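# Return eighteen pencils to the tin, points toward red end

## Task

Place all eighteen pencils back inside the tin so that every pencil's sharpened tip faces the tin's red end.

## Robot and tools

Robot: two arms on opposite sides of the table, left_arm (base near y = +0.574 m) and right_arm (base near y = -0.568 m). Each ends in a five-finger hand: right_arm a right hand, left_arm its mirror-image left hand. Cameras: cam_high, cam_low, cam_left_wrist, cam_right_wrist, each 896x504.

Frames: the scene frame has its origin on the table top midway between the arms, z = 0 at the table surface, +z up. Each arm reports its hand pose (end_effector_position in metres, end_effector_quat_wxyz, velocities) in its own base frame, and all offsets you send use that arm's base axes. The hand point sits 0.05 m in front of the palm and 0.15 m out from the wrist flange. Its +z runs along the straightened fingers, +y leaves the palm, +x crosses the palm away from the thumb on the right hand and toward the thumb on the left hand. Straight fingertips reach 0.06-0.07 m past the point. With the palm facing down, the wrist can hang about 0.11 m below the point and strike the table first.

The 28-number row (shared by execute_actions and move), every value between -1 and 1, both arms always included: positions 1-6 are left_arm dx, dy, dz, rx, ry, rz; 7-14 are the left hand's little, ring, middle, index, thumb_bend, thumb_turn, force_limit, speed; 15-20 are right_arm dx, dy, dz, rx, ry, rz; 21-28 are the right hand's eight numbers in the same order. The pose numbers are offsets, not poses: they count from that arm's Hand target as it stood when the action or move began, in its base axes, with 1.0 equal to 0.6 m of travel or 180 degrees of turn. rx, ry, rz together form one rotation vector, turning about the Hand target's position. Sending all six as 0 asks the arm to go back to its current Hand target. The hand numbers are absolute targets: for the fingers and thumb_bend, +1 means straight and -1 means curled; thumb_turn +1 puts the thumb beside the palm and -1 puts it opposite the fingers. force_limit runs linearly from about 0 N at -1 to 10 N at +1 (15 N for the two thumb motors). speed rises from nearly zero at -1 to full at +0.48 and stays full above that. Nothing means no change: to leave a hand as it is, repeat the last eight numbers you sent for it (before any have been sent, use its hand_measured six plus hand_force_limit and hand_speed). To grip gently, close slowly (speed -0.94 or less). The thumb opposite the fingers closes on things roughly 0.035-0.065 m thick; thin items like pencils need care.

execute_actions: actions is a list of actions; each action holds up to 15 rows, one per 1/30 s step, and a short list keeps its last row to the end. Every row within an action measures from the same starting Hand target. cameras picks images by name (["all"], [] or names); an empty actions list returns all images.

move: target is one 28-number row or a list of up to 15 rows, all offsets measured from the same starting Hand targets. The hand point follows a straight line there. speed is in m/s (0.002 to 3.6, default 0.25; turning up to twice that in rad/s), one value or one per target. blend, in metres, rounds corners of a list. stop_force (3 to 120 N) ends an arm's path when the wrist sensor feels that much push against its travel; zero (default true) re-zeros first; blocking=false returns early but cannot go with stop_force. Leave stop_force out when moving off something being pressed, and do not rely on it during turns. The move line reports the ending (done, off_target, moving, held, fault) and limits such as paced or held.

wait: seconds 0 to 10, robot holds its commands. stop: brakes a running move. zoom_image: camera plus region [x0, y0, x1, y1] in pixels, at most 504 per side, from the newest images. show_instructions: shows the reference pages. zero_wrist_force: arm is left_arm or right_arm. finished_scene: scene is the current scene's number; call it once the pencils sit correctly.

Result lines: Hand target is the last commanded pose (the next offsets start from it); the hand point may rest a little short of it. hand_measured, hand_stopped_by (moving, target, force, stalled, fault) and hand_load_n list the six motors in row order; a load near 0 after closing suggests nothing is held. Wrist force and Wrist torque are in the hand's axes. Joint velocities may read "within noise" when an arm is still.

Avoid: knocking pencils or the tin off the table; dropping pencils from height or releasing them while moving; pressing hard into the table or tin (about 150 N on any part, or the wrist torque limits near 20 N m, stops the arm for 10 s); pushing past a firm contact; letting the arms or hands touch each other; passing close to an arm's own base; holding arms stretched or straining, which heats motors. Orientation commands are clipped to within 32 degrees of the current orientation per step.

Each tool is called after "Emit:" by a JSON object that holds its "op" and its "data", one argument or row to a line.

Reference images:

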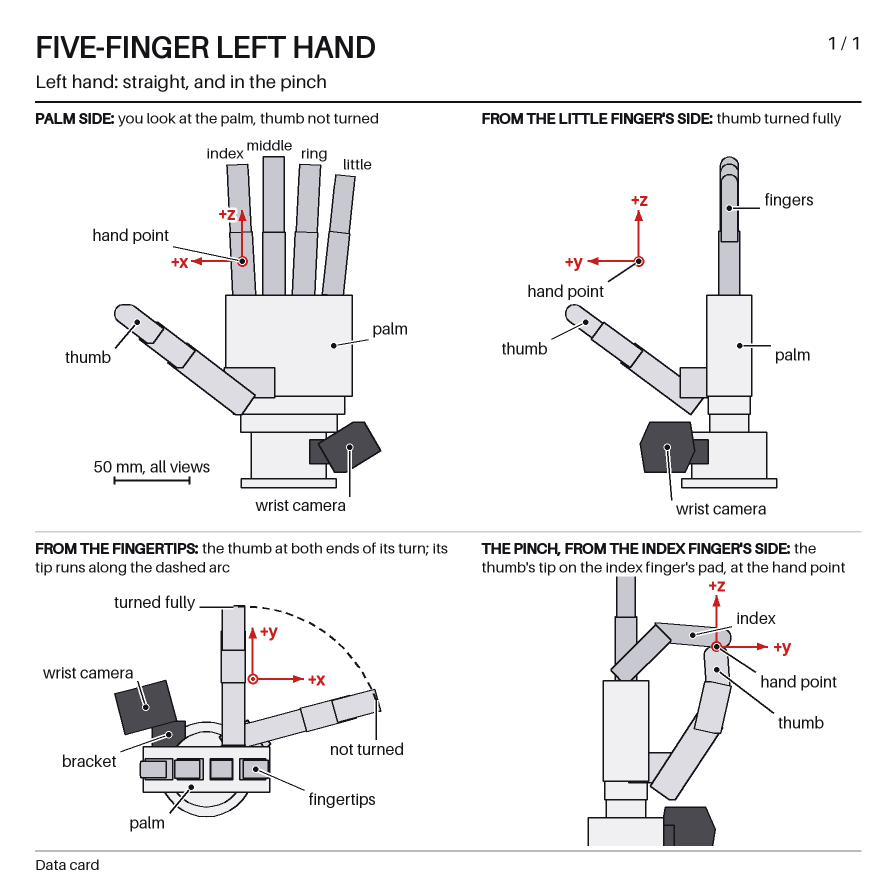

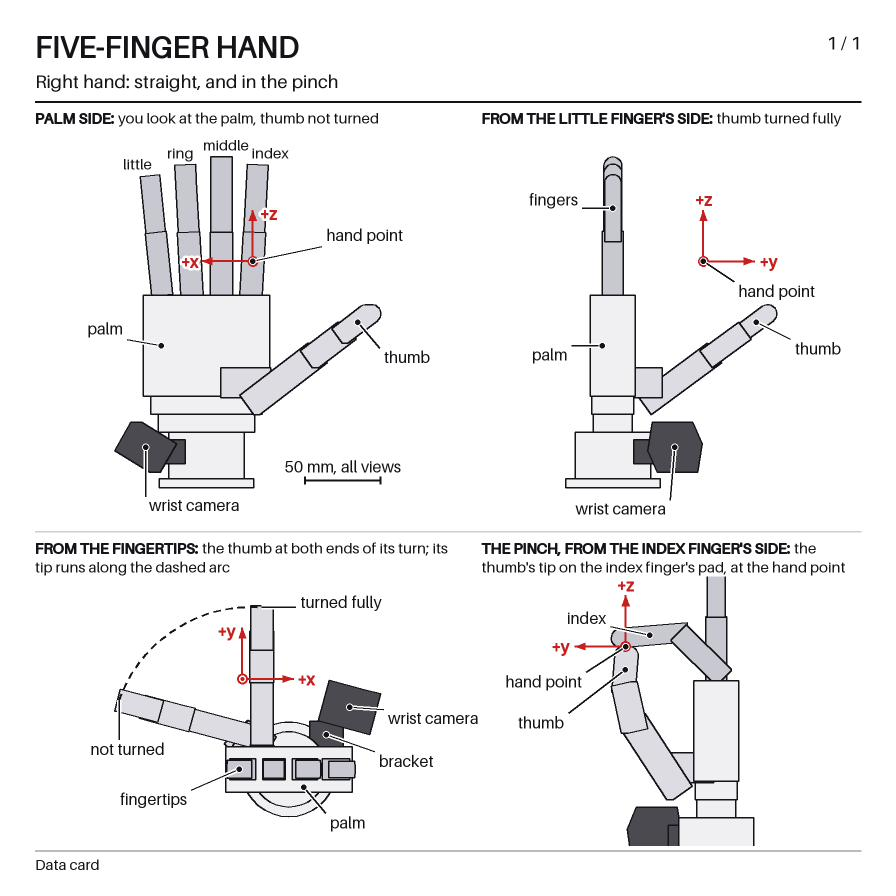

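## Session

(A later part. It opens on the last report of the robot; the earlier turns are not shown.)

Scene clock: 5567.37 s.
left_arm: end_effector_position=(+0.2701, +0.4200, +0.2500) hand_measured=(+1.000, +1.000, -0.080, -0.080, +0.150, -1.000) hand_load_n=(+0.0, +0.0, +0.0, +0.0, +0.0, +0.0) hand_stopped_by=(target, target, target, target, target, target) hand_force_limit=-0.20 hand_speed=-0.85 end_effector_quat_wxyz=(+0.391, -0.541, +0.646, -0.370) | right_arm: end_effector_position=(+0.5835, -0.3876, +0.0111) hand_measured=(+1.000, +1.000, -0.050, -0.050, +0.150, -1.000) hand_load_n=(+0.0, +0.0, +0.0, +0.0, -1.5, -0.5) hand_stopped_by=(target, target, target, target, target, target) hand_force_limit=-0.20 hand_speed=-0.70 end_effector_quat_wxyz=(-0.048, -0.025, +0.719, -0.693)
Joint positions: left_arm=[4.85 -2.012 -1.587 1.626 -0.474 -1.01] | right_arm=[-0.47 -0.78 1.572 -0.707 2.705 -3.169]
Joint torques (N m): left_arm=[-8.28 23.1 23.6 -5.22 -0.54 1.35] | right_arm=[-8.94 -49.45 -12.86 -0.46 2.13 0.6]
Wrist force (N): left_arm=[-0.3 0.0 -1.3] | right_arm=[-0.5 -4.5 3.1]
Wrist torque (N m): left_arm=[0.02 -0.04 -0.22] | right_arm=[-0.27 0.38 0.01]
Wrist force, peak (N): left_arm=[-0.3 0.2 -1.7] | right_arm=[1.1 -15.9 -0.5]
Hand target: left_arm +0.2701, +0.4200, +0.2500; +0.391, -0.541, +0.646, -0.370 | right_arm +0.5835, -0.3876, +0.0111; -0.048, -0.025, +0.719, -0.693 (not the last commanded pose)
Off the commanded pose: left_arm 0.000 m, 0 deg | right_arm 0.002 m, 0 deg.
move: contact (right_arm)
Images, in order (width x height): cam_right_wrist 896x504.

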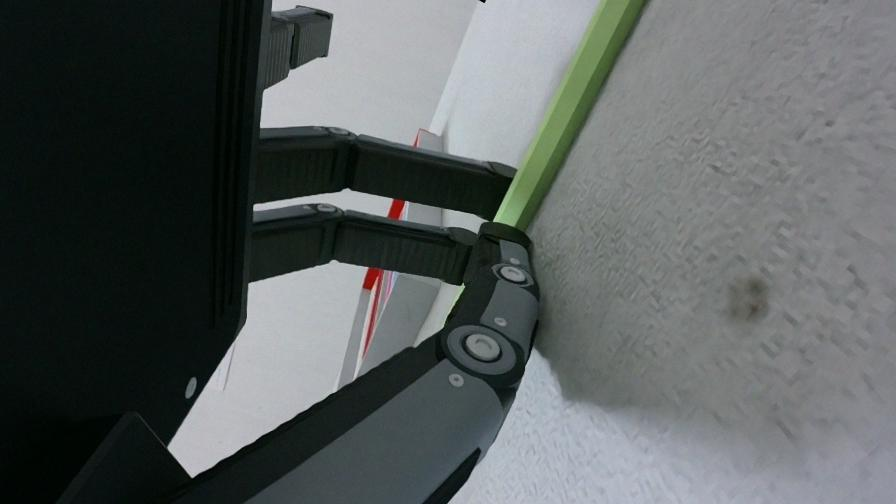

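Emit:
{"op": "move", "data": {
  "target": [
    [0,0,0,0,0,0,1,1,-0.08,-0.08,0.15,-1,-0.2,-0.85,0,0,0.0067,0,0,0,1,1,-0.05,-0.05,0.15,-1,-0.2,-0.7],
    [0,0,0,0,0,0,1,1,-0.08,-0.08,0.15,-1,-0.2,-0.85,0,0,0.0067,0,0,0,1,1,-0.05,-0.05,0.07,-1,-0.2,-0.7]
  ],
  "speed": 0.05
}}

Emit:
{"op": "move", "data": {
  "target": [0,0,0,0,0,0,1,1,-0.08,-0.08,0.15,-1,-0.2,-0.85,0,0,-0.015,0,0,0,1,1,-0.05,-0.05,0.07,-1,-0.2,-0.7],
  "speed": 0.012,
  "stop_force": 4,
  "cameras": ["cam_right_wrist"]
}}

Scene clock: 5593.53 s.
left_arm: end_effector_position=(+0.2701, +0.4200, +0.2500) hand_measured=(+1.000, +1.000, -0.080, -0.080, +0.150, -1.000) hand_load_n=(-0.5, +0.0, +0.0, +0.0, +0.0, +0.0) hand_stopped_by=(target, target, target, target, target, target) hand_force_limit=-0.20 hand_speed=-0.85 end_effector_quat_wxyz=(+0.391, -0.541, +0.646, -0.370) | right_arm: end_effector_position=(+0.5835, -0.3876, +0.0152) hand_measured=(+1.000, +1.000, -0.050, -0.050, +0.070, -1.000) hand_load_n=(+0.0, +0.0, +0.0, +0.0, +0.0, +0.0) hand_stopped_by=(target, target, target, target, target, target) hand_force_limit=-0.20 hand_speed=-0.70 end_effector_quat_wxyz=(-0.048, -0.025, +0.719, -0.693)
Joint positions: left_arm=[4.85 -2.012 -1.587 1.626 -0.474 -1.01] | right_arm=[-0.47 -0.787 1.572 -0.7 2.705 -3.169]
Joint torques (N m): left_arm=[-8.19 23.65 23.15 -5.08 -0.38 0.98] | right_arm=[-4.81 -33.57 -27.29 -1.64 1.35 -0.51]
Wrist force (N): left_arm=[-0.4 0.0 -1.2] | right_arm=[-1.6 -1.8 3.0]
Wrist torque (N m): left_arm=[0.01 -0.02 -0.23] | right_arm=[-0.14 0.38 0.04]
Wrist force, peak (N): left_arm=[-0.2 0.3 -1.6] | right_arm=[-0.5 -4.9 3.1]
Hand target: left_arm +0.2701, +0.4200, +0.2500; +0.391, -0.541, +0.646, -0.370 | right_arm +0.5835, -0.3876, +0.0151; -0.048, -0.025, +0.719, -0.693
Off the commanded pose: left_arm 0.000 m, 0 deg | right_arm 0.000 m, 0 deg.
move: done

Scene clock: 5595.00 s.
left_arm: end_effector_position=(+0.2701, +0.4200, +0.2500) hand_measured=(+1.000, +1.000, -0.080, -0.080, +0.150, -1.000) hand_load_n=(+0.0, +0.0, +0.0, +0.0, +0.0, +0.0) hand_stopped_by=(target, target, target, target, target, target) hand_force_limit=-0.20 hand_speed=-0.85 end_effector_quat_wxyz=(+0.391, -0.541, +0.646, -0.370) | right_arm: end_effector_position=(+0.5836, -0.3876, +0.0109) hand_measured=(+1.000, +1.000, -0.050, -0.050, +0.070, -1.000) hand_load_n=(+0.0, +0.0, +0.5, +0.0, +0.0, +0.0) hand_stopped_by=(target, target, target, target, target, target) hand_force_limit=-0.20 hand_speed=-0.70 end_effector_quat_wxyz=(-0.048, -0.025, +0.719, -0.693)
Joint positions: left_arm=[4.85 -2.012 -1.587 1.626 -0.474 -1.01] | right_arm=[-0.47 -0.78 1.572 -0.708 2.705 -3.169]
Joint torques (N m): left_arm=[-8.38 23.53 23.35 -5.03 -0.44 0.91] | right_arm=[-4.21 -49.2 -25.25 0.41 1.37 -0.54]
Wrist force (N): left_arm=[-0.3 0.2 -1.2] | right_arm=[0.1 -4.4 2.2]
Wrist torque (N m): left_arm=[0.04 -0.04 -0.22] | right_arm=[-0.17 0.42 -0.02]
Wrist force, peak (N): left_arm=[-0.3 0.1 -1.7] | right_arm=[0.5 -15.4 0.3]
Hand target: left_arm +0.2701, +0.4200, +0.2500; +0.391, -0.541, +0.646, -0.370 | right_arm +0.5836, -0.3876, +0.0109; -0.048, -0.025, +0.719, -0.693 (not the last commanded pose)
Off the commanded pose: left_arm 0.000 m, 0 deg | right_arm 0.005 m, 0 deg.
move: contact (right_arm)
Images, in order (width x height): cam_right_wrist 896x504.

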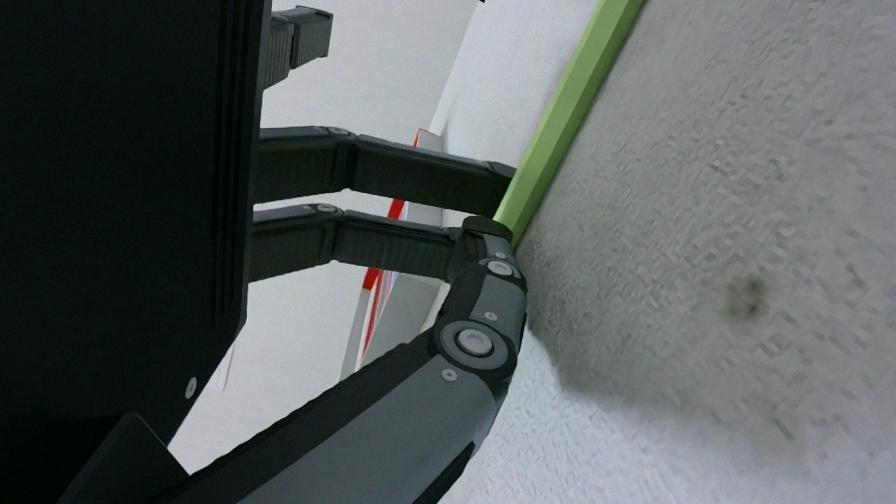

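Emit:
{"op": "move", "data": {
  "target": [
    [0,0,0,0,0,0,1,1,-0.08,-0.08,0.15,-1,-0.2,-0.85,0,0,0,0,0,0,1,1,-0.6,-0.6,0.07,-1,-0.75,-0.92],
    [0,0,0,0,0,0,1,1,-0.08,-0.08,0.15,-1,-0.2,-0.85,0,0,0,0,0,0,1,1,-0.65,-0.65,0.07,-1,-0.2,-0.92]
  ],
  "speed": 0.05,
  "cameras": ["cam_right_wrist"]
}}

Scene clock: 5605.03 s.
left_arm: end_effector_position=(+0.2701, +0.4200, +0.2500) hand_measured=(+1.000, +1.000, -0.080, -0.080, +0.150, -1.000) hand_load_n=(+0.0, -0.5, +0.0, +0.0, +0.0, +0.0) hand_stopped_by=(target, target, target, target, target, target) hand_force_limit=-0.20 hand_speed=-0.85 end_effector_quat_wxyz=(+0.391, -0.541, +0.646, -0.370) | right_arm: end_effector_position=(+0.5836, -0.3876, +0.0109) hand_measured=(+1.000, +1.000, -0.062, -0.174, +0.070, -1.000) hand_load_n=(+0.0, +0.0, +3.5, +5.0, -1.0, -2.0) hand_stopped_by=(target, target, force, force, target, target) hand_force_limit=-0.20 hand_speed=-0.92 end_effector_quat_wxyz=(-0.048, -0.025, +0.719, -0.693)
Joint positions: left_arm=[4.85 -2.012 -1.587 1.626 -0.474 -1.01] | right_arm=[-0.47 -0.78 1.572 -0.708 2.705 -3.169]
Joint torques (N m): left_arm=[-8 24.22 23.02 -5.02 -0.37 0.56] | right_arm=[-4.07 -45.24 -24.2 -1.09 1.28 -0.96]
Wrist force (N): left_arm=[-0.3 0.1 -1.4] | right_arm=[-0.4 -11.7 4.3]
Wrist torque (N m): left_arm=[0.04 -0.04 -0.23] | right_arm=[-0.39 0.41 -0.11]
Wrist force, peak (N): left_arm=[-0.3 0.1 -1.7] | right_arm=[-0.4 -11.8 4.4]
Hand target: left_arm +0.2701, +0.4200, +0.2500; +0.391, -0.541, +0.646, -0.370 | right_arm +0.5836, -0.3876, +0.0109; -0.048, -0.025, +0.719, -0.693
Off the commanded pose: left_arm 0.000 m, 0 deg | right_arm 0.000 m, 0 deg.
move: done
Images, in order (width x height): cam_right_wrist 896x504.

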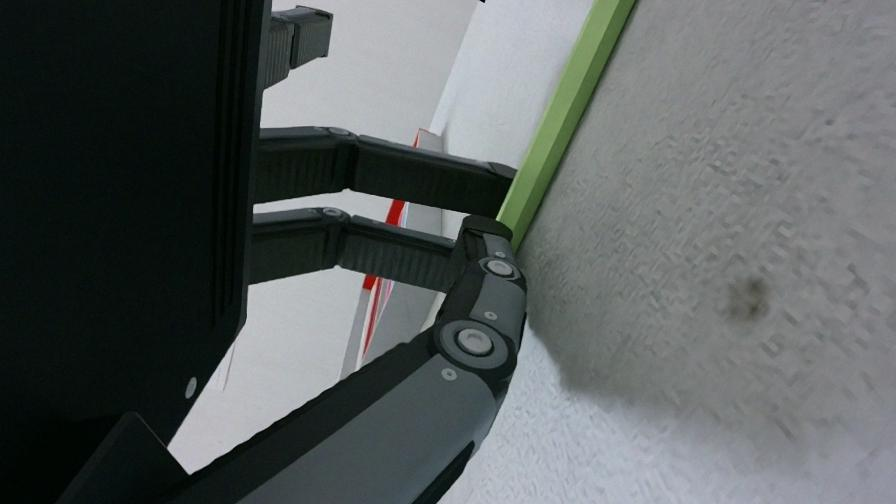

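Emit:
{"op": "move", "data": {
  "target": [
    [0,0,0,0,0,0,1,1,-0.08,-0.08,0.15,-1,-0.2,-0.85,0,0,0,0,0,0,1,1,-0.05,-0.05,0.07,-1,-0.2,-0.8],
    [0,0,0.01,0,0,0,1,1,-0.08,-0.08,0.15,-1,-0.2,-0.85,0,0,0.01,0.0222,-0.0007,0,1,1,-0.05,-0.05,0.07,-1,-0.2,-0.8],
    [0,0,0.01,0,0,0,1,1,-0.08,-0.08,0.15,-1,-0.2,-0.85,0,-0.005,0.01,0.0222,-0.0007,0,1,1,-0.05,-0.05,0.07,-1,-0.2,-0.8]
  ],
  "speed": 0.05,
  "cameras": ["cam_right_wrist"]
}}

Emit:
{"op": "move", "data": {
  "target": [0,0,0,0,0,0,1,1,-0.08,-0.08,0.15,-1,-0.2,-0.85,0,0,-0.02,0,0,0,1,1,-0.05,-0.05,0.07,-1,-0.2,-0.8],
  "speed": 0.012,
  "stop_force": 4,
  "cameras": ["cam_right_wrist"]
}}

Scene clock: 5638.93 s.
left_arm: end_effector_position=(+0.2701, +0.4200, +0.2561) hand_measured=(+1.000, +1.000, -0.080, -0.080, +0.150, -1.000) hand_load_n=(+0.0, -0.5, +0.0, +0.0, +0.0, +0.5) hand_stopped_by=(target, target, target, target, target, target) hand_force_limit=-0.20 hand_speed=-0.85 end_effector_quat_wxyz=(+0.391, -0.541, +0.646, -0.370) | right_arm: end_effector_position=(+0.5837, -0.3908, +0.0170) hand_measured=(+1.000, +1.000, -0.050, -0.050, +0.070, -1.000) hand_load_n=(+0.0, +0.0, +0.0, +0.0, +0.5, +0.5) hand_stopped_by=(target, target, target, target, target, target) hand_force_limit=-0.20 hand_speed=-0.80 end_effector_quat_wxyz=(-0.046, -0.026, +0.743, -0.667)
Joint positions: left_arm=[4.85 -2.006 -1.579 1.612 -0.474 -1.01] | right_arm=[-0.484 -0.784 1.507 -0.485 2.681 -3.031]
Joint torques (N m): left_arm=[-7.77 30.05 10 -0.81 -0.17 -0.79] | right_arm=[8.08 -37.69 -18.32 1.33 2.18 0.93]
Wrist force (N): left_arm=[-0.2 0.1 -1.5] | right_arm=[-1.6 -2.3 2.9]
Wrist torque (N m): left_arm=[0.05 -0.06 -0.22] | right_arm=[-0.22 0.40 0.03]
Wrist force, peak (N): left_arm=[-0.1 0.1 -1.7] | right_arm=[-0.3 -11.9 4.4]
Hand target: left_arm +0.2701, +0.4200, +0.2560; +0.391, -0.541, +0.646, -0.370 | right_arm +0.5836, -0.3906, +0.0169; -0.047, -0.026, +0.743, -0.667
Off the commanded pose: left_arm 0.000 m, 0 deg | right_arm 0.000 m, 0 deg.
move: done
Images, in order (width x height): cam_right_wrist 896x504.

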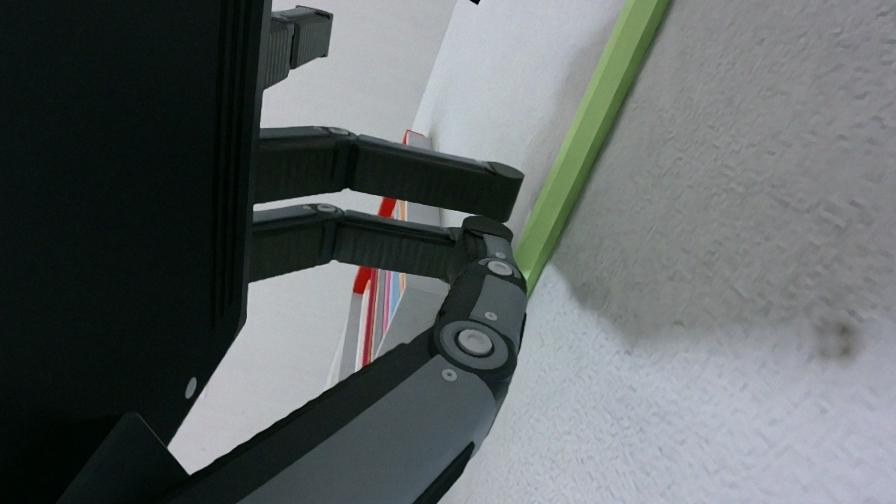

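Scene clock: 5640.50 s.
left_arm: end_effector_position=(+0.2701, +0.4200, +0.2560) hand_measured=(+1.000, +1.000, -0.080, -0.080, +0.150, -1.000) hand_load_n=(+0.0, +0.0, +0.0, +0.0, +0.0, +0.0) hand_stopped_by=(target, target, target, target, target, target) hand_force_limit=-0.20 hand_speed=-0.85 end_effector_quat_wxyz=(+0.391, -0.541, +0.646, -0.370) | right_arm: end_effector_position=(+0.5836, -0.3906, +0.0119) hand_measured=(+1.000, +1.000, -0.050, -0.050, +0.068, -1.000) hand_load_n=(+0.0, +0.0, +0.0, +0.0, -3.0, -1.0) hand_stopped_by=(target, target, target, target, target, target) hand_force_limit=-0.20 hand_speed=-0.80 end_effector_quat_wxyz=(-0.047, -0.026, +0.743, -0.667)
Joint positions: left_arm=[4.85 -2.006 -1.579 1.612 -0.474 -1.01] | right_arm=[-0.484 -0.776 1.509 -0.494 2.682 -3.031]
Joint torques (N m): left_arm=[-7.09 22.98 9.64 -0.51 -0.12 -0.83] | right_arm=[4.35 -49.88 -26.97 -0.72 2.13 0.57]
Wrist force (N): left_arm=[-0.2 0.1 -1.3] | right_arm=[-0.5 -6.8 1.6]
Wrist torque (N m): left_arm=[0.04 -0.06 -0.22] | right_arm=[-0.32 0.43 -0.03]
Wrist force, peak (N): left_arm=[-0.2 -0.1 -1.6] | right_arm=[0.1 -12.7 -0.1]
Hand target: left_arm +0.2701, +0.4200, +0.2560; +0.391, -0.541, +0.646, -0.370 | right_arm +0.5836, -0.3906, +0.0120; -0.047, -0.026, +0.743, -0.667 (not the last commanded pose)
Off the commanded pose: left_arm 0.000 m, 0 deg | right_arm 0.007 m, 0 deg.
move: contact (right_arm)
Images, in order (width x height): cam_right_wrist 896x504.

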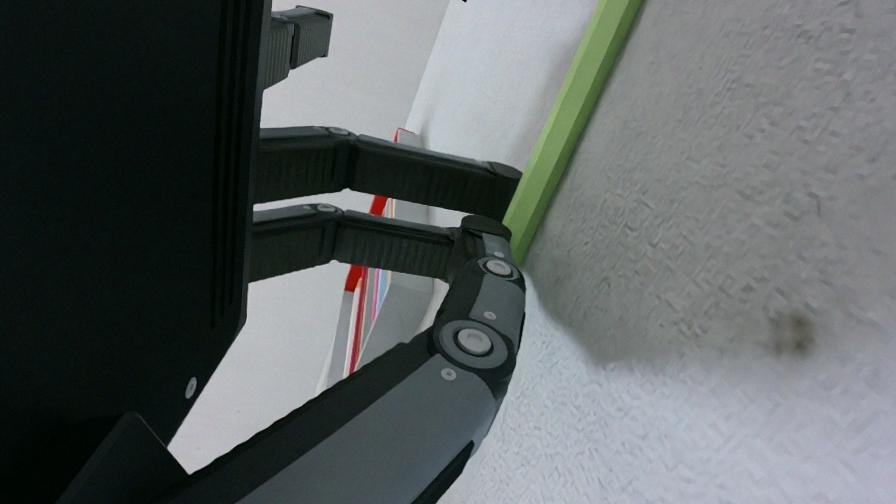

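Emit:
{"op": "move", "data": {
  "target": [
    [0,0,0,0,0,0,1,1,-0.08,-0.08,0.15,-1,-0.2,-0.85,0,0,0.013,0,0,0,1,1,-0.05,-0.05,0.07,-1,-0.2,-0.8],
    [0,0,0,0,0,0,1,1,-0.08,-0.08,0.15,-1,-0.2,-0.85,0,0.0117,0.013,0,0,0,1,1,-0.05,-0.05,0.15,-1,-0.2,-0.8]
  ],
  "speed": 0.05,
  "cameras": ["cam_right_wrist"]
}}

Emit:
{"op": "move", "data": {
  "target": [0,0,0,0,0,0,1,1,-0.08,-0.08,0.15,-1,-0.2,-0.85,0,0,-0.022,0,0,0,1,1,-0.05,-0.05,0.15,-1,-0.2,-0.8],
  "speed": 0.012,
  "stop_force": 4,
  "cameras": ["cam_right_wrist"]
}}

Scene clock: 5695.33 s.
left_arm: end_effector_position=(+0.2701, +0.4200, +0.2560) hand_measured=(+1.000, +1.000, -0.080, -0.080, +0.150, -1.000) hand_load_n=(+0.0, +0.0, +0.0, +0.0, +0.0, +0.0) hand_stopped_by=(target, target, target, target, target, target) hand_force_limit=-0.20 hand_speed=-0.85 end_effector_quat_wxyz=(+0.391, -0.541, +0.646, -0.370) | right_arm: end_effector_position=(+0.5836, -0.3836, +0.0198) hand_measured=(+1.000, +1.000, -0.050, -0.050, +0.150, -1.000) hand_load_n=(+0.0, +0.0, +0.0, +0.0, +0.0, +0.0) hand_stopped_by=(target, target, target, target, target, target) hand_force_limit=-0.20 hand_speed=-0.80 end_effector_quat_wxyz=(-0.047, -0.026, +0.743, -0.667)
Joint positions: left_arm=[4.85 -2.006 -1.579 1.612 -0.474 -1.01] | right_arm=[-0.473 -0.79 1.511 -0.477 2.692 -3.025]
Joint torques (N m): left_arm=[-5.56 23.28 9.8 -0.6 0.14 -1.26] | right_arm=[-11 -35.01 -29.49 -1.05 -2.35 -0.97]
Wrist force (N): left_arm=[-0.2 0.0 -1.6] | right_arm=[-1.9 -2.0 2.9]
Wrist torque (N m): left_arm=[0.04 -0.07 -0.21] | right_arm=[-0.15 0.44 0.03]
Wrist force, peak (N): left_arm=[-0.2 -0.2 -1.7] | right_arm=[-0.7 -7.1 2.0]
Hand target: left_arm +0.2701, +0.4200, +0.2560; +0.391, -0.541, +0.646, -0.370 | right_arm +0.5836, -0.3836, +0.0198; -0.047, -0.026, +0.743, -0.667
Off the commanded pose: left_arm 0.000 m, 0 deg | right_arm 0.000 m, 0 deg.
move: done
Images, in order (width x height): cam_right_wrist 896x504.

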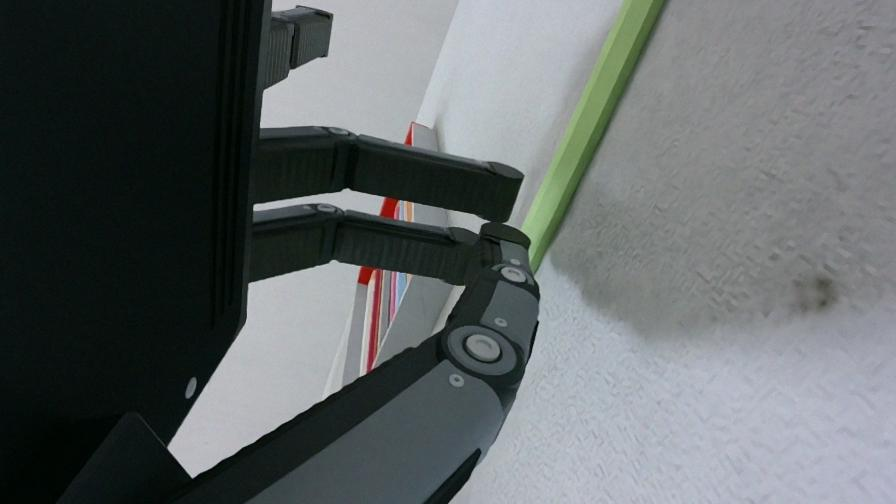

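Scene clock: 5697.00 s.
left_arm: end_effector_position=(+0.2701, +0.4200, +0.2560) hand_measured=(+1.000, +1.000, -0.080, -0.080, +0.150, -1.000) hand_load_n=(+0.0, +0.0, +0.0, +0.0, +0.0, +0.0) hand_stopped_by=(target, target, target, target, target, target) hand_force_limit=-0.20 hand_speed=-0.85 end_effector_quat_wxyz=(+0.391, -0.541, +0.646, -0.370) | right_arm: end_effector_position=(+0.5836, -0.3836, +0.0122) hand_measured=(+1.000, +1.000, -0.050, -0.050, +0.150, -1.000) hand_load_n=(+0.0, +0.0, -0.5, +0.0, +0.0, +0.0) hand_stopped_by=(target, target, target, target, target, target) hand_force_limit=-0.20 hand_speed=-0.80 end_effector_quat_wxyz=(-0.047, -0.026, +0.743, -0.667)
Joint positions: left_arm=[4.85 -2.006 -1.579 1.612 -0.474 -1.01] | right_arm=[-0.473 -0.778 1.513 -0.49 2.692 -3.025]
Joint torques (N m): left_arm=[-4.78 23.46 9.72 -0.62 0.09 -1.43] | right_arm=[-10.21 -50.28 -21.07 -0.18 -2.17 -0.82]
Wrist force (N): left_arm=[-0.2 -0.1 -1.6] | right_arm=[-0.5 -5.3 1.7]
Wrist torque (N m): left_arm=[0.03 -0.06 -0.22] | right_arm=[-0.23 0.45 -0.03]
Wrist force, peak (N): left_arm=[-0.3 0.0 -1.7] | right_arm=[0.5 -13.1 -0.1]
Hand target: left_arm +0.2701, +0.4200, +0.2560; +0.391, -0.541, +0.646, -0.370 | right_arm +0.5836, -0.3836, +0.0123; -0.047, -0.026, +0.743, -0.667 (not the last commanded pose)
Off the commanded pose: left_arm 0.000 m, 0 deg | right_arm 0.006 m, 0 deg.
move: contact (right_arm)
Images, in order (width x height): cam_right_wrist 896x504.

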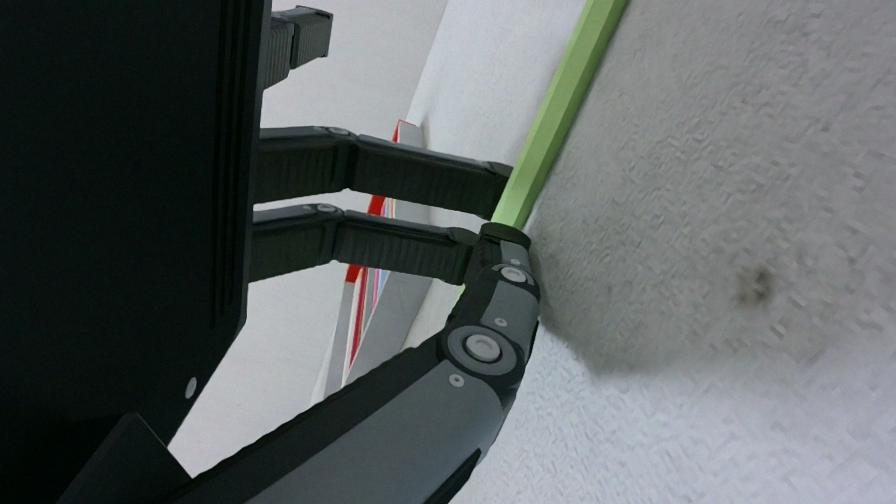

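Emit:
{"op": "move", "data": {
  "target": [
    [0,0,0,0,0,0,1,1,-0.08,-0.08,0.15,-1,-0.2,-0.85,0,0,0,0,0,0,1,1,-0.6,-0.6,0.15,-1,-0.75,-0.92],
    [0,0,0,0,0,0,1,1,-0.08,-0.08,0.15,-1,-0.2,-0.85,0,0,0,0,0,0,1,1,-0.65,-0.65,0.15,-1,-0.2,-0.92]
  ],
  "speed": 0.05,
  "cameras": ["cam_right_wrist"]
}}

Scene clock: 5705.73 s.
left_arm: end_effector_position=(+0.2701, +0.4200, +0.2560) hand_measured=(+1.000, +1.000, -0.080, -0.080, +0.150, -1.000) hand_load_n=(+0.0, -0.5, +0.0, +0.0, +0.0, +0.5) hand_stopped_by=(target, target, target, target, target, target) hand_force_limit=-0.20 hand_speed=-0.85 end_effector_quat_wxyz=(+0.391, -0.541, +0.646, -0.370) | right_arm: end_effector_position=(+0.5836, -0.3836, +0.0123) hand_measured=(+1.000, +1.000, -0.122, -0.182, +0.150, -1.000) hand_load_n=(+0.0, +0.0, +3.5, +4.0, +2.0, -0.5) hand_stopped_by=(target, target, force, force, target, target) hand_force_limit=-0.20 hand_speed=-0.92 end_effector_quat_wxyz=(-0.047, -0.026, +0.743, -0.667)
Joint positions: left_arm=[4.85 -2.006 -1.579 1.612 -0.474 -1.01] | right_arm=[-0.473 -0.778 1.513 -0.49 2.692 -3.025]
Joint torques (N m): left_arm=[-2.76 23.24 9.7 -0.62 0.26 -1.86] | right_arm=[-3.07 -45.95 -26.78 -1.02 -2.28 -0.99]
Wrist force (N): left_arm=[-0.2 -0.1 -1.4] | right_arm=[-0.4 -9.2 3.7]
Wrist torque (N m): left_arm=[0.03 -0.06 -0.21] | right_arm=[-0.33 0.46 -0.12]
Wrist force, peak (N): left_arm=[-0.3 -0.2 -1.7] | right_arm=[-0.4 -9.5 4.4]
Hand target: left_arm +0.2701, +0.4200, +0.2560; +0.391, -0.541, +0.646, -0.370 | right_arm +0.5836, -0.3836, +0.0123; -0.047, -0.026, +0.743, -0.667
Off the commanded pose: left_arm 0.000 m, 0 deg | right_arm 0.000 m, 0 deg.
move: done
Images, in order (width x height): cam_right_wrist 896x504.

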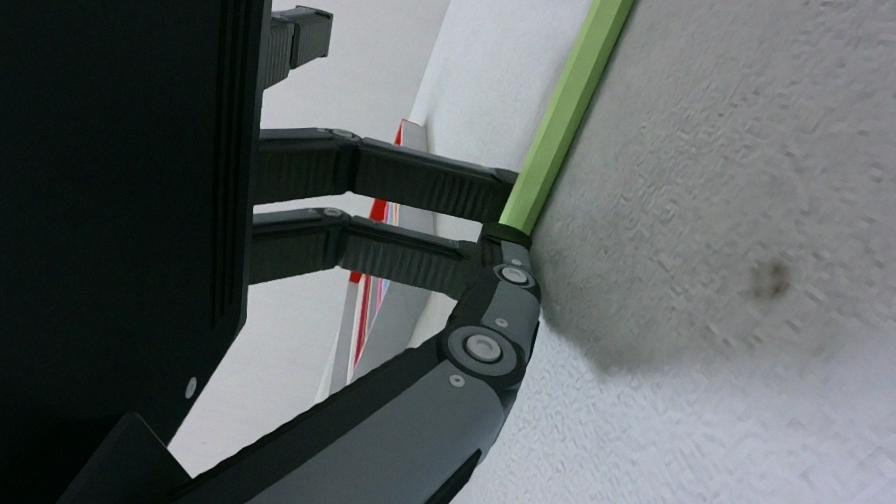

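Emit:
{"op": "move", "data": {
  "target": [
    [0,0,0,0,0,0,1,1,-0.08,-0.08,0.15,-1,-0.2,-0.85,0,0,0.004,0,0,0,1,1,-0.65,-0.65,0.15,-1,-0.2,-0.92],
    [0,0,0,0,0,0,1,1,-0.08,-0.08,0.15,-1,-0.2,-0.85,0,0,0.004,0,0,0,1,1,-0.75,-0.75,0.15,-1,-0.1,-0.92]
  ],
  "speed": 0.02,
  "cameras": ["cam_right_wrist"]
}}

Scene clock: 5712.67 s.
left_arm: end_effector_position=(+0.2701, +0.4200, +0.2560) hand_measured=(+1.000, +1.000, -0.080, -0.080, +0.150, -1.000) hand_load_n=(+0.0, +0.0, +0.0, +0.0, +0.0, +0.0) hand_stopped_by=(target, target, target, target, target, target) hand_force_limit=-0.20 hand_speed=-0.85 end_effector_quat_wxyz=(+0.391, -0.541, +0.646, -0.370) | right_arm: end_effector_position=(+0.5836, -0.3836, +0.0147) hand_measured=(+1.000, +1.000, -0.202, -0.188, +0.150, -1.000) hand_load_n=(+0.0, -0.5, +5.5, +0.0, +0.0, +1.0) hand_stopped_by=(target, target, force, force, target, target) hand_force_limit=-0.10 hand_speed=-0.92 end_effector_quat_wxyz=(-0.047, -0.026, +0.743, -0.667)
Joint positions: left_arm=[4.85 -2.006 -1.579 1.612 -0.474 -1.01] | right_arm=[-0.473 -0.782 1.513 -0.486 2.692 -3.025]
Joint torques (N m): left_arm=[-1.57 23.9 10.01 -0.62 0.34 -2.15] | right_arm=[5.87 -34.25 -27.6 -1.1 -2.33 0.23]
Wrist force (N): left_arm=[-0.1 0.2 -1.5] | right_arm=[-1.6 -4.0 2.6]
Wrist torque (N m): left_arm=[0.06 -0.08 -0.21] | right_arm=[-0.24 0.42 -0.01]
Wrist force, peak (N): left_arm=[-0.2 0.2 -1.8] | right_arm=[-0.1 -9.3 3.8]
Hand target: left_arm +0.2701, +0.4200, +0.2560; +0.391, -0.541, +0.646, -0.370 | right_arm +0.5836, -0.3836, +0.0147; -0.047, -0.026, +0.743, -0.667
Off the commanded pose: left_arm 0.000 m, 0 deg | right_arm 0.000 m, 0 deg.
move: done
Images, in order (width x height): cam_right_wrist 896x504.

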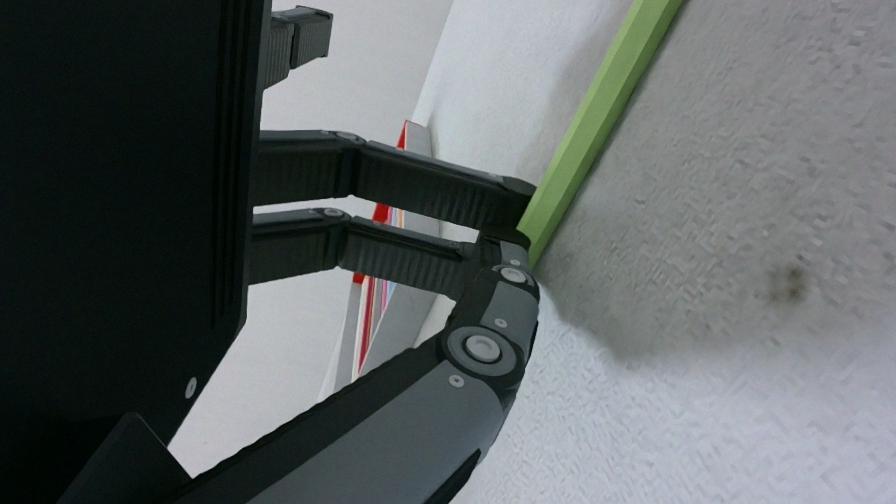

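Emit:
{"op": "move", "data": {
  "target": [
    [0,0,0,0,0,0,1,1,-0.08,-0.08,0.15,-1,-0.2,-0.85,0,0,0,0,0,0,1,1,-0.05,-0.05,0.15,-1,-0.2,-0.8],
    [0,0,0,0,0,0,1,1,-0.08,-0.08,0.15,-1,-0.2,-0.85,0,0,0.0088,-0.0139,0.0004,0,1,1,-0.05,-0.05,0.15,-1,-0.2,-0.8]
  ],
  "speed": 0.05,
  "cameras": ["cam_right_wrist"]
}}

Scene clock: 5743.87 s.
left_arm: end_effector_position=(+0.2701, +0.4200, +0.2560) hand_measured=(+1.000, +1.000, -0.080, -0.080, +0.150, -1.000) hand_load_n=(+0.0, -0.5, +0.0, +0.0, +0.0, +0.0) hand_stopped_by=(target, target, target, target, target, target) hand_force_limit=-0.20 hand_speed=-0.85 end_effector_quat_wxyz=(+0.391, -0.541, +0.646, -0.370) | right_arm: end_effector_position=(+0.5836, -0.3835, +0.0199) hand_measured=(+1.000, +1.000, -0.050, -0.050, +0.150, -1.000) hand_load_n=(+0.0, +0.0, +0.0, +0.0, +0.0, +0.0) hand_stopped_by=(target, target, target, target, target, target) hand_force_limit=-0.20 hand_speed=-0.80 end_effector_quat_wxyz=(-0.048, -0.025, +0.728, -0.683)
Joint positions: left_arm=[4.85 -2.006 -1.579 1.612 -0.474 -1.01] | right_arm=[-0.467 -0.795 1.55 -0.609 2.706 -3.112]
Joint torques (N m): left_arm=[0.54 24.01 9.82 -0.6 0.46 -2.4] | right_arm=[-6.43 -34.08 -28.53 -1.04 -2.38 -1.09]
Wrist force (N): left_arm=[-0.1 0.0 -1.2] | right_arm=[-1.5 -2.3 3.1]
Wrist torque (N m): left_arm=[0.01 -0.06 -0.21] | right_arm=[-0.23 0.37 0.10]
Wrist force, peak (N): left_arm=[-0.1 -0.2 -1.7] | right_arm=[-1.4 -6.5 2.5]
Hand target: left_arm +0.2701, +0.4200, +0.2560; +0.391, -0.541, +0.646, -0.370 | right_arm +0.5836, -0.3836, +0.0199; -0.048, -0.025, +0.728, -0.683
Off the commanded pose: left_arm 0.000 m, 0 deg | right_arm 0.000 m, 0 deg.
move: done
Images, in order (width x height): cam_right_wrist 896x504.

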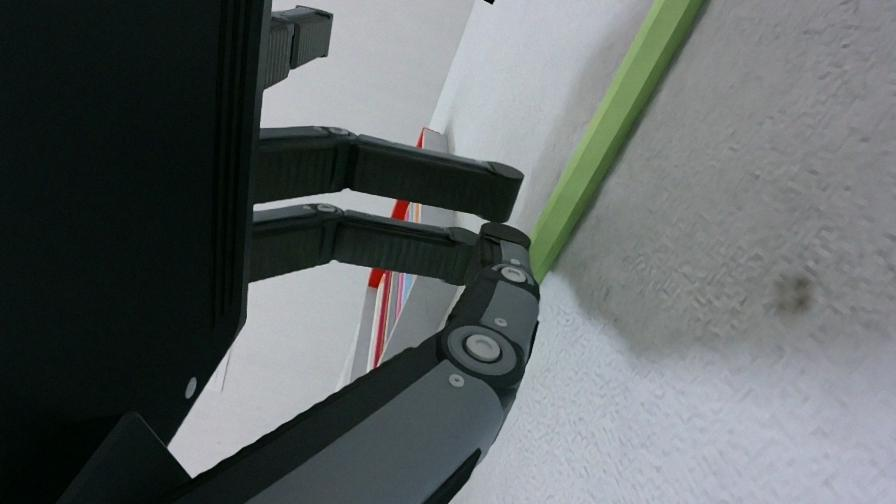

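Emit:
{"op": "move", "data": {
  "target": [
    [0,0,0,0,0,0,1,1,-0.08,-0.08,0.15,-1,-0.2,-0.85,0,0,0,0,0,0,1,1,-0.13,-0.13,0.15,-1,-0.2,-0.8]
  ],
  "speed": 0.05
}}

Emit:
{"op": "move", "data": {
  "target": [0,0,0,0,0,0,1,1,-0.08,-0.08,0.15,-1,-0.2,-0.85,0,0,-0.02,0,0,0,1,1,-0.13,-0.13,0.15,-1,-0.2,-0.8],
  "speed": 0.008,
  "stop_force": 3,
  "cameras": ["cam_right_wrist"]
}}

Scene clock: 5776.97 s.
left_arm: end_effector_position=(+0.2701, +0.4200, +0.2560) hand_measured=(+1.000, +1.000, -0.080, -0.080, +0.150, -1.000) hand_load_n=(+0.0, -0.5, +0.0, +0.0, +0.0, +0.0) hand_stopped_by=(target, target, target, target, target, target) hand_force_limit=-0.20 hand_speed=-0.85 end_effector_quat_wxyz=(+0.391, -0.541, +0.646, -0.370) | right_arm: end_effector_position=(+0.5836, -0.3836, +0.0199) hand_measured=(+1.000, +1.000, -0.130, -0.130, +0.150, -1.000) hand_load_n=(-0.5, +0.0, +0.0, -0.5, +0.0, +0.0) hand_stopped_by=(target, target, target, target, target, target) hand_force_limit=-0.20 hand_speed=-0.80 end_effector_quat_wxyz=(-0.048, -0.025, +0.728, -0.683)
Joint positions: left_arm=[4.85 -2.006 -1.579 1.612 -0.474 -1.01] | right_arm=[-0.467 -0.795 1.55 -0.609 2.706 -3.113]
Joint torques (N m): left_arm=[1.37 23.84 9.87 -0.59 0.6 -2.54] | right_arm=[-9.94 -34.52 -29.27 1.46 -2.29 0.8]
Wrist force (N): left_arm=[-0.4 -0.1 -1.7] | right_arm=[-1.8 -2.2 3.1]
Wrist torque (N m): left_arm=[0.03 -0.04 -0.22] | right_arm=[-0.20 0.42 0.09]
Wrist force, peak (N): left_arm=[-0.2 0.0 -1.7] | right_arm=[-1.8 -2.5 3.2]
Hand target: left_arm +0.2701, +0.4200, +0.2560; +0.391, -0.541, +0.646, -0.370 | right_arm +0.5836, -0.3836, +0.0199; -0.048, -0.025, +0.728, -0.683
Off the commanded pose: left_arm 0.000 m, 0 deg | right_arm 0.000 m, 0 deg.
move: done

Scene clock: 5778.83 s.
left_arm: end_effector_position=(+0.2701, +0.4200, +0.2560) hand_measured=(+1.000, +1.000, -0.080, -0.080, +0.150, -1.000) hand_load_n=(+0.0, +0.0, +0.0, +0.0, +0.0, +0.0) hand_stopped_by=(target, target, target, target, target, target) hand_force_limit=-0.20 hand_speed=-0.85 end_effector_quat_wxyz=(+0.391, -0.541, +0.646, -0.370) | right_arm: end_effector_position=(+0.5836, -0.3836, +0.0129) hand_measured=(+1.000, +1.000, -0.130, -0.130, +0.150, -1.000) hand_load_n=(+0.0, +0.0, +0.0, +0.0, +0.5, +0.5) hand_stopped_by=(target, target, target, target, target, target) hand_force_limit=-0.20 hand_speed=-0.80 end_effector_quat_wxyz=(-0.048, -0.025, +0.728, -0.683)
Joint positions: left_arm=[4.85 -2.006 -1.579 1.612 -0.474 -1.01] | right_arm=[-0.467 -0.783 1.551 -0.622 2.706 -3.113]
Joint torques (N m): left_arm=[2.9 24.12 10.38 -0.57 0.68 -2.57] | right_arm=[-9.73 -49.46 -9.57 1.32 -2.13 0.23]
Wrist force (N): left_arm=[-0.2 0.0 -1.5] | right_arm=[-0.8 -5.2 2.5]
Wrist torque (N m): left_arm=[0.03 -0.06 -0.22] | right_arm=[-0.31 0.44 0.02]
Wrist force, peak (N): left_arm=[-0.2 0.1 -1.7] | right_arm=[-0.5 -10.4 1.8]
Hand target: left_arm +0.2701, +0.4200, +0.2560; +0.391, -0.541, +0.646, -0.370 | right_arm +0.5836, -0.3836, +0.0129; -0.048, -0.025, +0.728, -0.683 (not the last commanded pose)
Off the commanded pose: left_arm 0.000 m, 0 deg | right_arm 0.005 m, 0 deg.
move: contact (right_arm)
Images, in order (width x height): cam_right_wrist 896x504.

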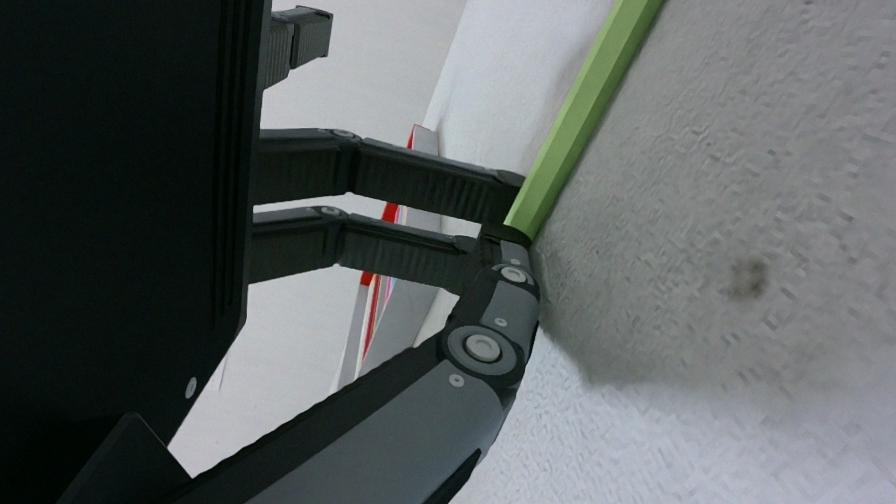

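Emit:
{"op": "execute_actions", "data": {
  "actions": [],
  "cameras": ["cam_low", "cam_high", "cam_left_wrist"]
}}

Emit:
{"op": "zoom_image", "data": {
  "camera": "cam_low",
  "region": [430, 220, 560, 300]
}}

Emit:
{"op": "zoom_image", "data": {
  "camera": "cam_high",
  "region": [400, 240, 530, 330]
}}

Scene clock: 5788.00 s.
left_arm: end_effector_position=(+0.2701, +0.4200, +0.2560) hand_measured=(+1.000, +1.000, -0.080, -0.080, +0.150, -1.000) hand_load_n=(+0.0, +0.0, +0.0, +0.0, +0.0, +0.0) hand_stopped_by=(target, target, target, target, target, target) hand_force_limit=-0.20 hand_speed=-0.85 end_effector_quat_wxyz=(+0.391, -0.541, +0.646, -0.370) | right_arm: end_effector_position=(+0.5836, -0.3836, +0.0129) hand_measured=(+1.000, +1.000, -0.130, -0.130, +0.150, -1.000) hand_load_n=(+0.0, +0.0, +0.0, +0.0, +0.0, +0.0) hand_stopped_by=(target, target, target, target, target, target) hand_force_limit=-0.20 hand_speed=-0.80 end_effector_quat_wxyz=(-0.048, -0.025, +0.728, -0.683)
Joint positions: left_arm=[4.85 -2.006 -1.579 1.612 -0.474 -1.01] | right_arm=[-0.467 -0.783 1.551 -0.622 2.706 -3.113]
Joint velocities: within noise
Joint torques (N m): left_arm=[3.68 23.42 10.3 -0.61 0.66 -2.49] | right_arm=[-10.05 -50.09 -24.18 1.11 -2.11 0.23]
Wrist force (N): left_arm=[-0.2 0.2 -1.4] | right_arm=[-0.5 -5.4 2.6]
Wrist torque (N m): left_arm=[0.06 -0.06 -0.22] | right_arm=[-0.29 0.39 0.05]
Wrist force, peak (N): left_arm=[-0.2 0.0 -1.7] | right_arm=[-0.6 -5.5 2.7]
Hand target: left_arm +0.2701, +0.4200, +0.2560; +0.391, -0.541, +0.646, -0.370 | right_arm +0.5836, -0.3836, +0.0129; -0.048, -0.025, +0.728, -0.683 (not the last commanded pose)
Off the commanded pose: left_arm 0.000 m, 0 deg | right_arm 0.005 m, 0 deg.
Images, in order (width x height): cam_high 896x504, cam_low 896x504, cam_left_wrist 896x504.

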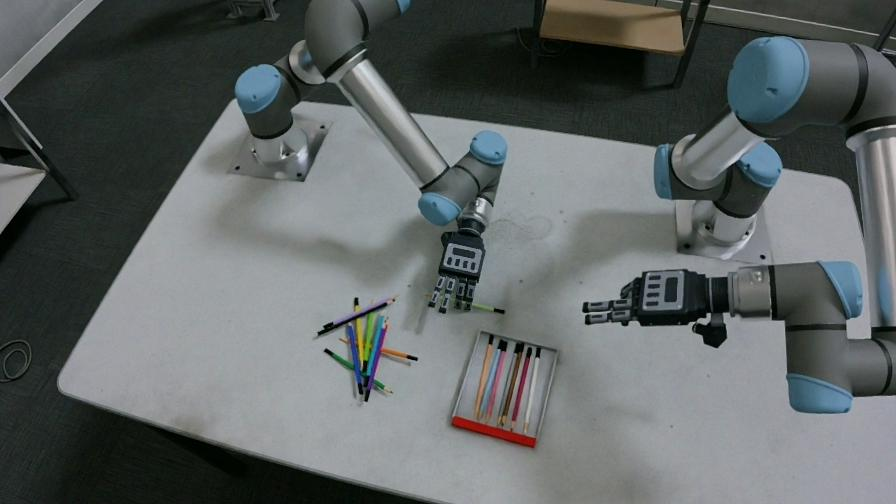

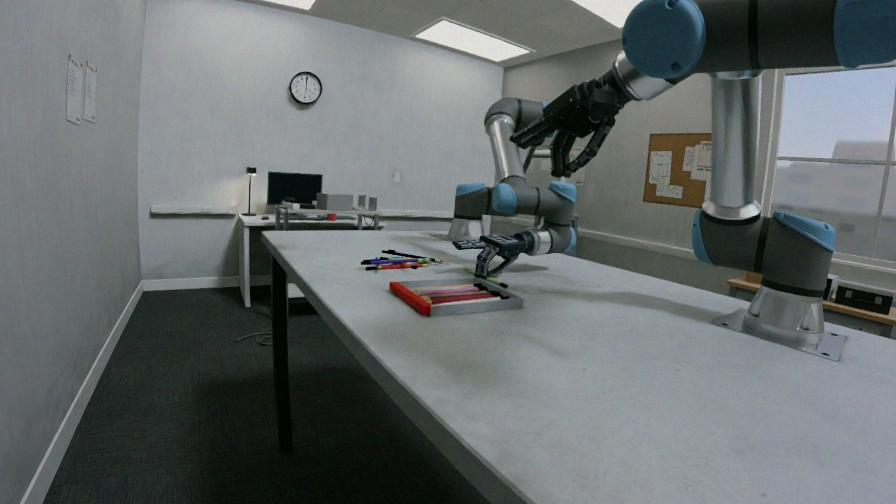

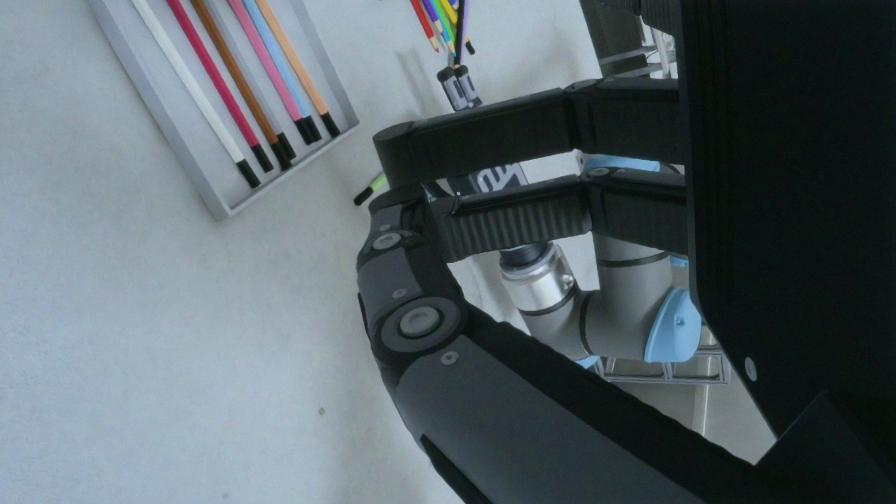

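Scaled by 3.877 from the camera's 896x504 image, which has a finer 1280x720 frame.

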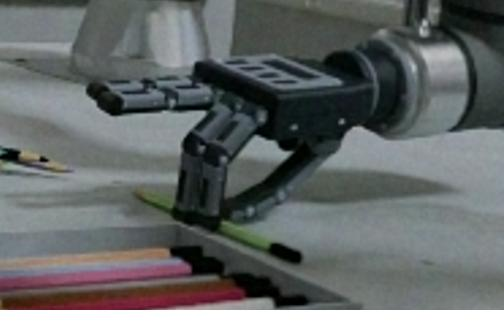

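Scaled by 3.877 from the camera's 896x504 image, which has a finer 1280x720 frame.

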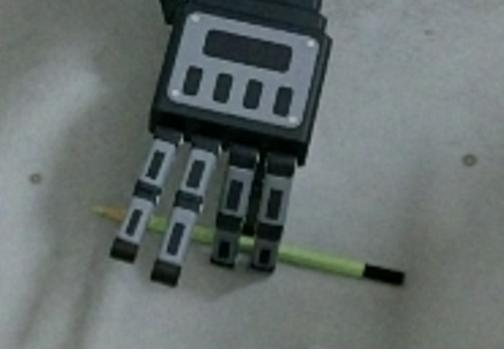

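Emit:
{"op": "move", "data": {
  "target": [
    [0,0,0,0,0,0,1,1,-0.08,-0.08,0.15,-1,-0.2,-0.85,0,0,0,0,0,0,1,1,-0.6,-0.6,0.15,-1,-0.75,-0.92]
  ],
  "speed": 0.05,
  "cameras": ["cam_right_wrist"]
}}

Scene clock: 5792.50 s.
left_arm: end_effector_position=(+0.2701, +0.4200, +0.2560) hand_measured=(+1.000, +1.000, -0.080, -0.080, +0.150, -1.000) hand_load_n=(+0.0, +0.0, +0.0, +0.0, +0.0, +0.5) hand_stopped_by=(target, target, target, target, target, target) hand_force_limit=-0.20 hand_speed=-0.85 end_effector_quat_wxyz=(+0.391, -0.541, +0.646, -0.370) | right_arm: end_effector_position=(+0.5836, -0.3836, +0.0129) hand_measured=(+1.000, +1.000, -0.136, -0.166, +0.150, -1.000) hand_load_n=(+0.0, +0.0, +1.5, +1.0, +0.5, -0.5) hand_stopped_by=(target, target, force, force, target, target) hand_force_limit=-0.75 hand_speed=-0.92 end_effector_quat_wxyz=(-0.048, -0.025, +0.728, -0.683)
Joint positions: left_arm=[4.85 -2.006 -1.579 1.612 -0.474 -1.01] | right_arm=[-0.467 -0.783 1.551 -0.622 2.706 -3.113]
Joint torques (N m): left_arm=[4.86 23.31 10.18 -0.66 0.85 -2.53] | right_arm=[-7.96 -48.2 -25.39 0.85 -2.15 0.18]
Wrist force (N): left_arm=[-0.2 0.3 -1.6] | right_arm=[-1.4 -5.2 3.6]
Wrist torque (N m): left_arm=[0.07 -0.06 -0.22] | right_arm=[-0.28 0.40 0.03]
Wrist force, peak (N): left_arm=[-0.3 0.2 -1.7] | right_arm=[-1.4 -7.2 3.7]
Hand target: left_arm +0.2701, +0.4200, +0.2560; +0.391, -0.541, +0.646, -0.370 | right_arm +0.5836, -0.3836, +0.0129; -0.048, -0.025, +0.728, -0.683
Off the commanded pose: left_arm 0.000 m, 0 deg | right_arm 0.000 m, 0 deg.
move: done
Images, in order (width x height): cam_right_wrist 896x504.

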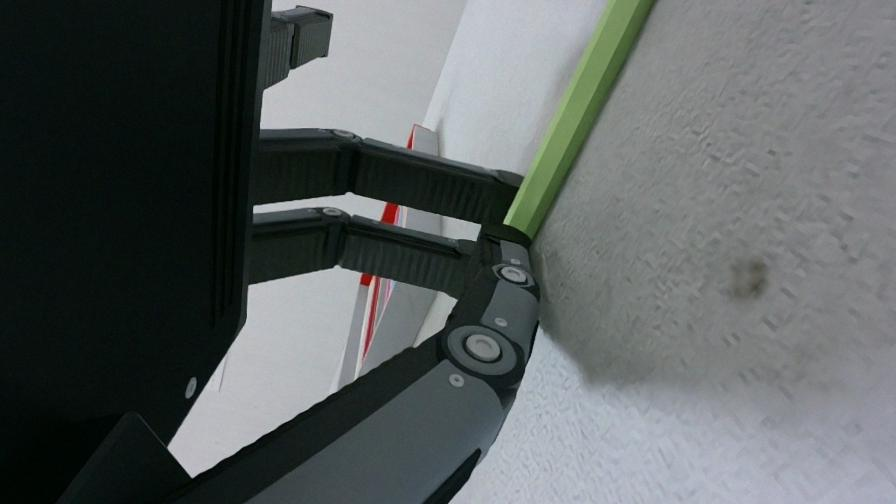

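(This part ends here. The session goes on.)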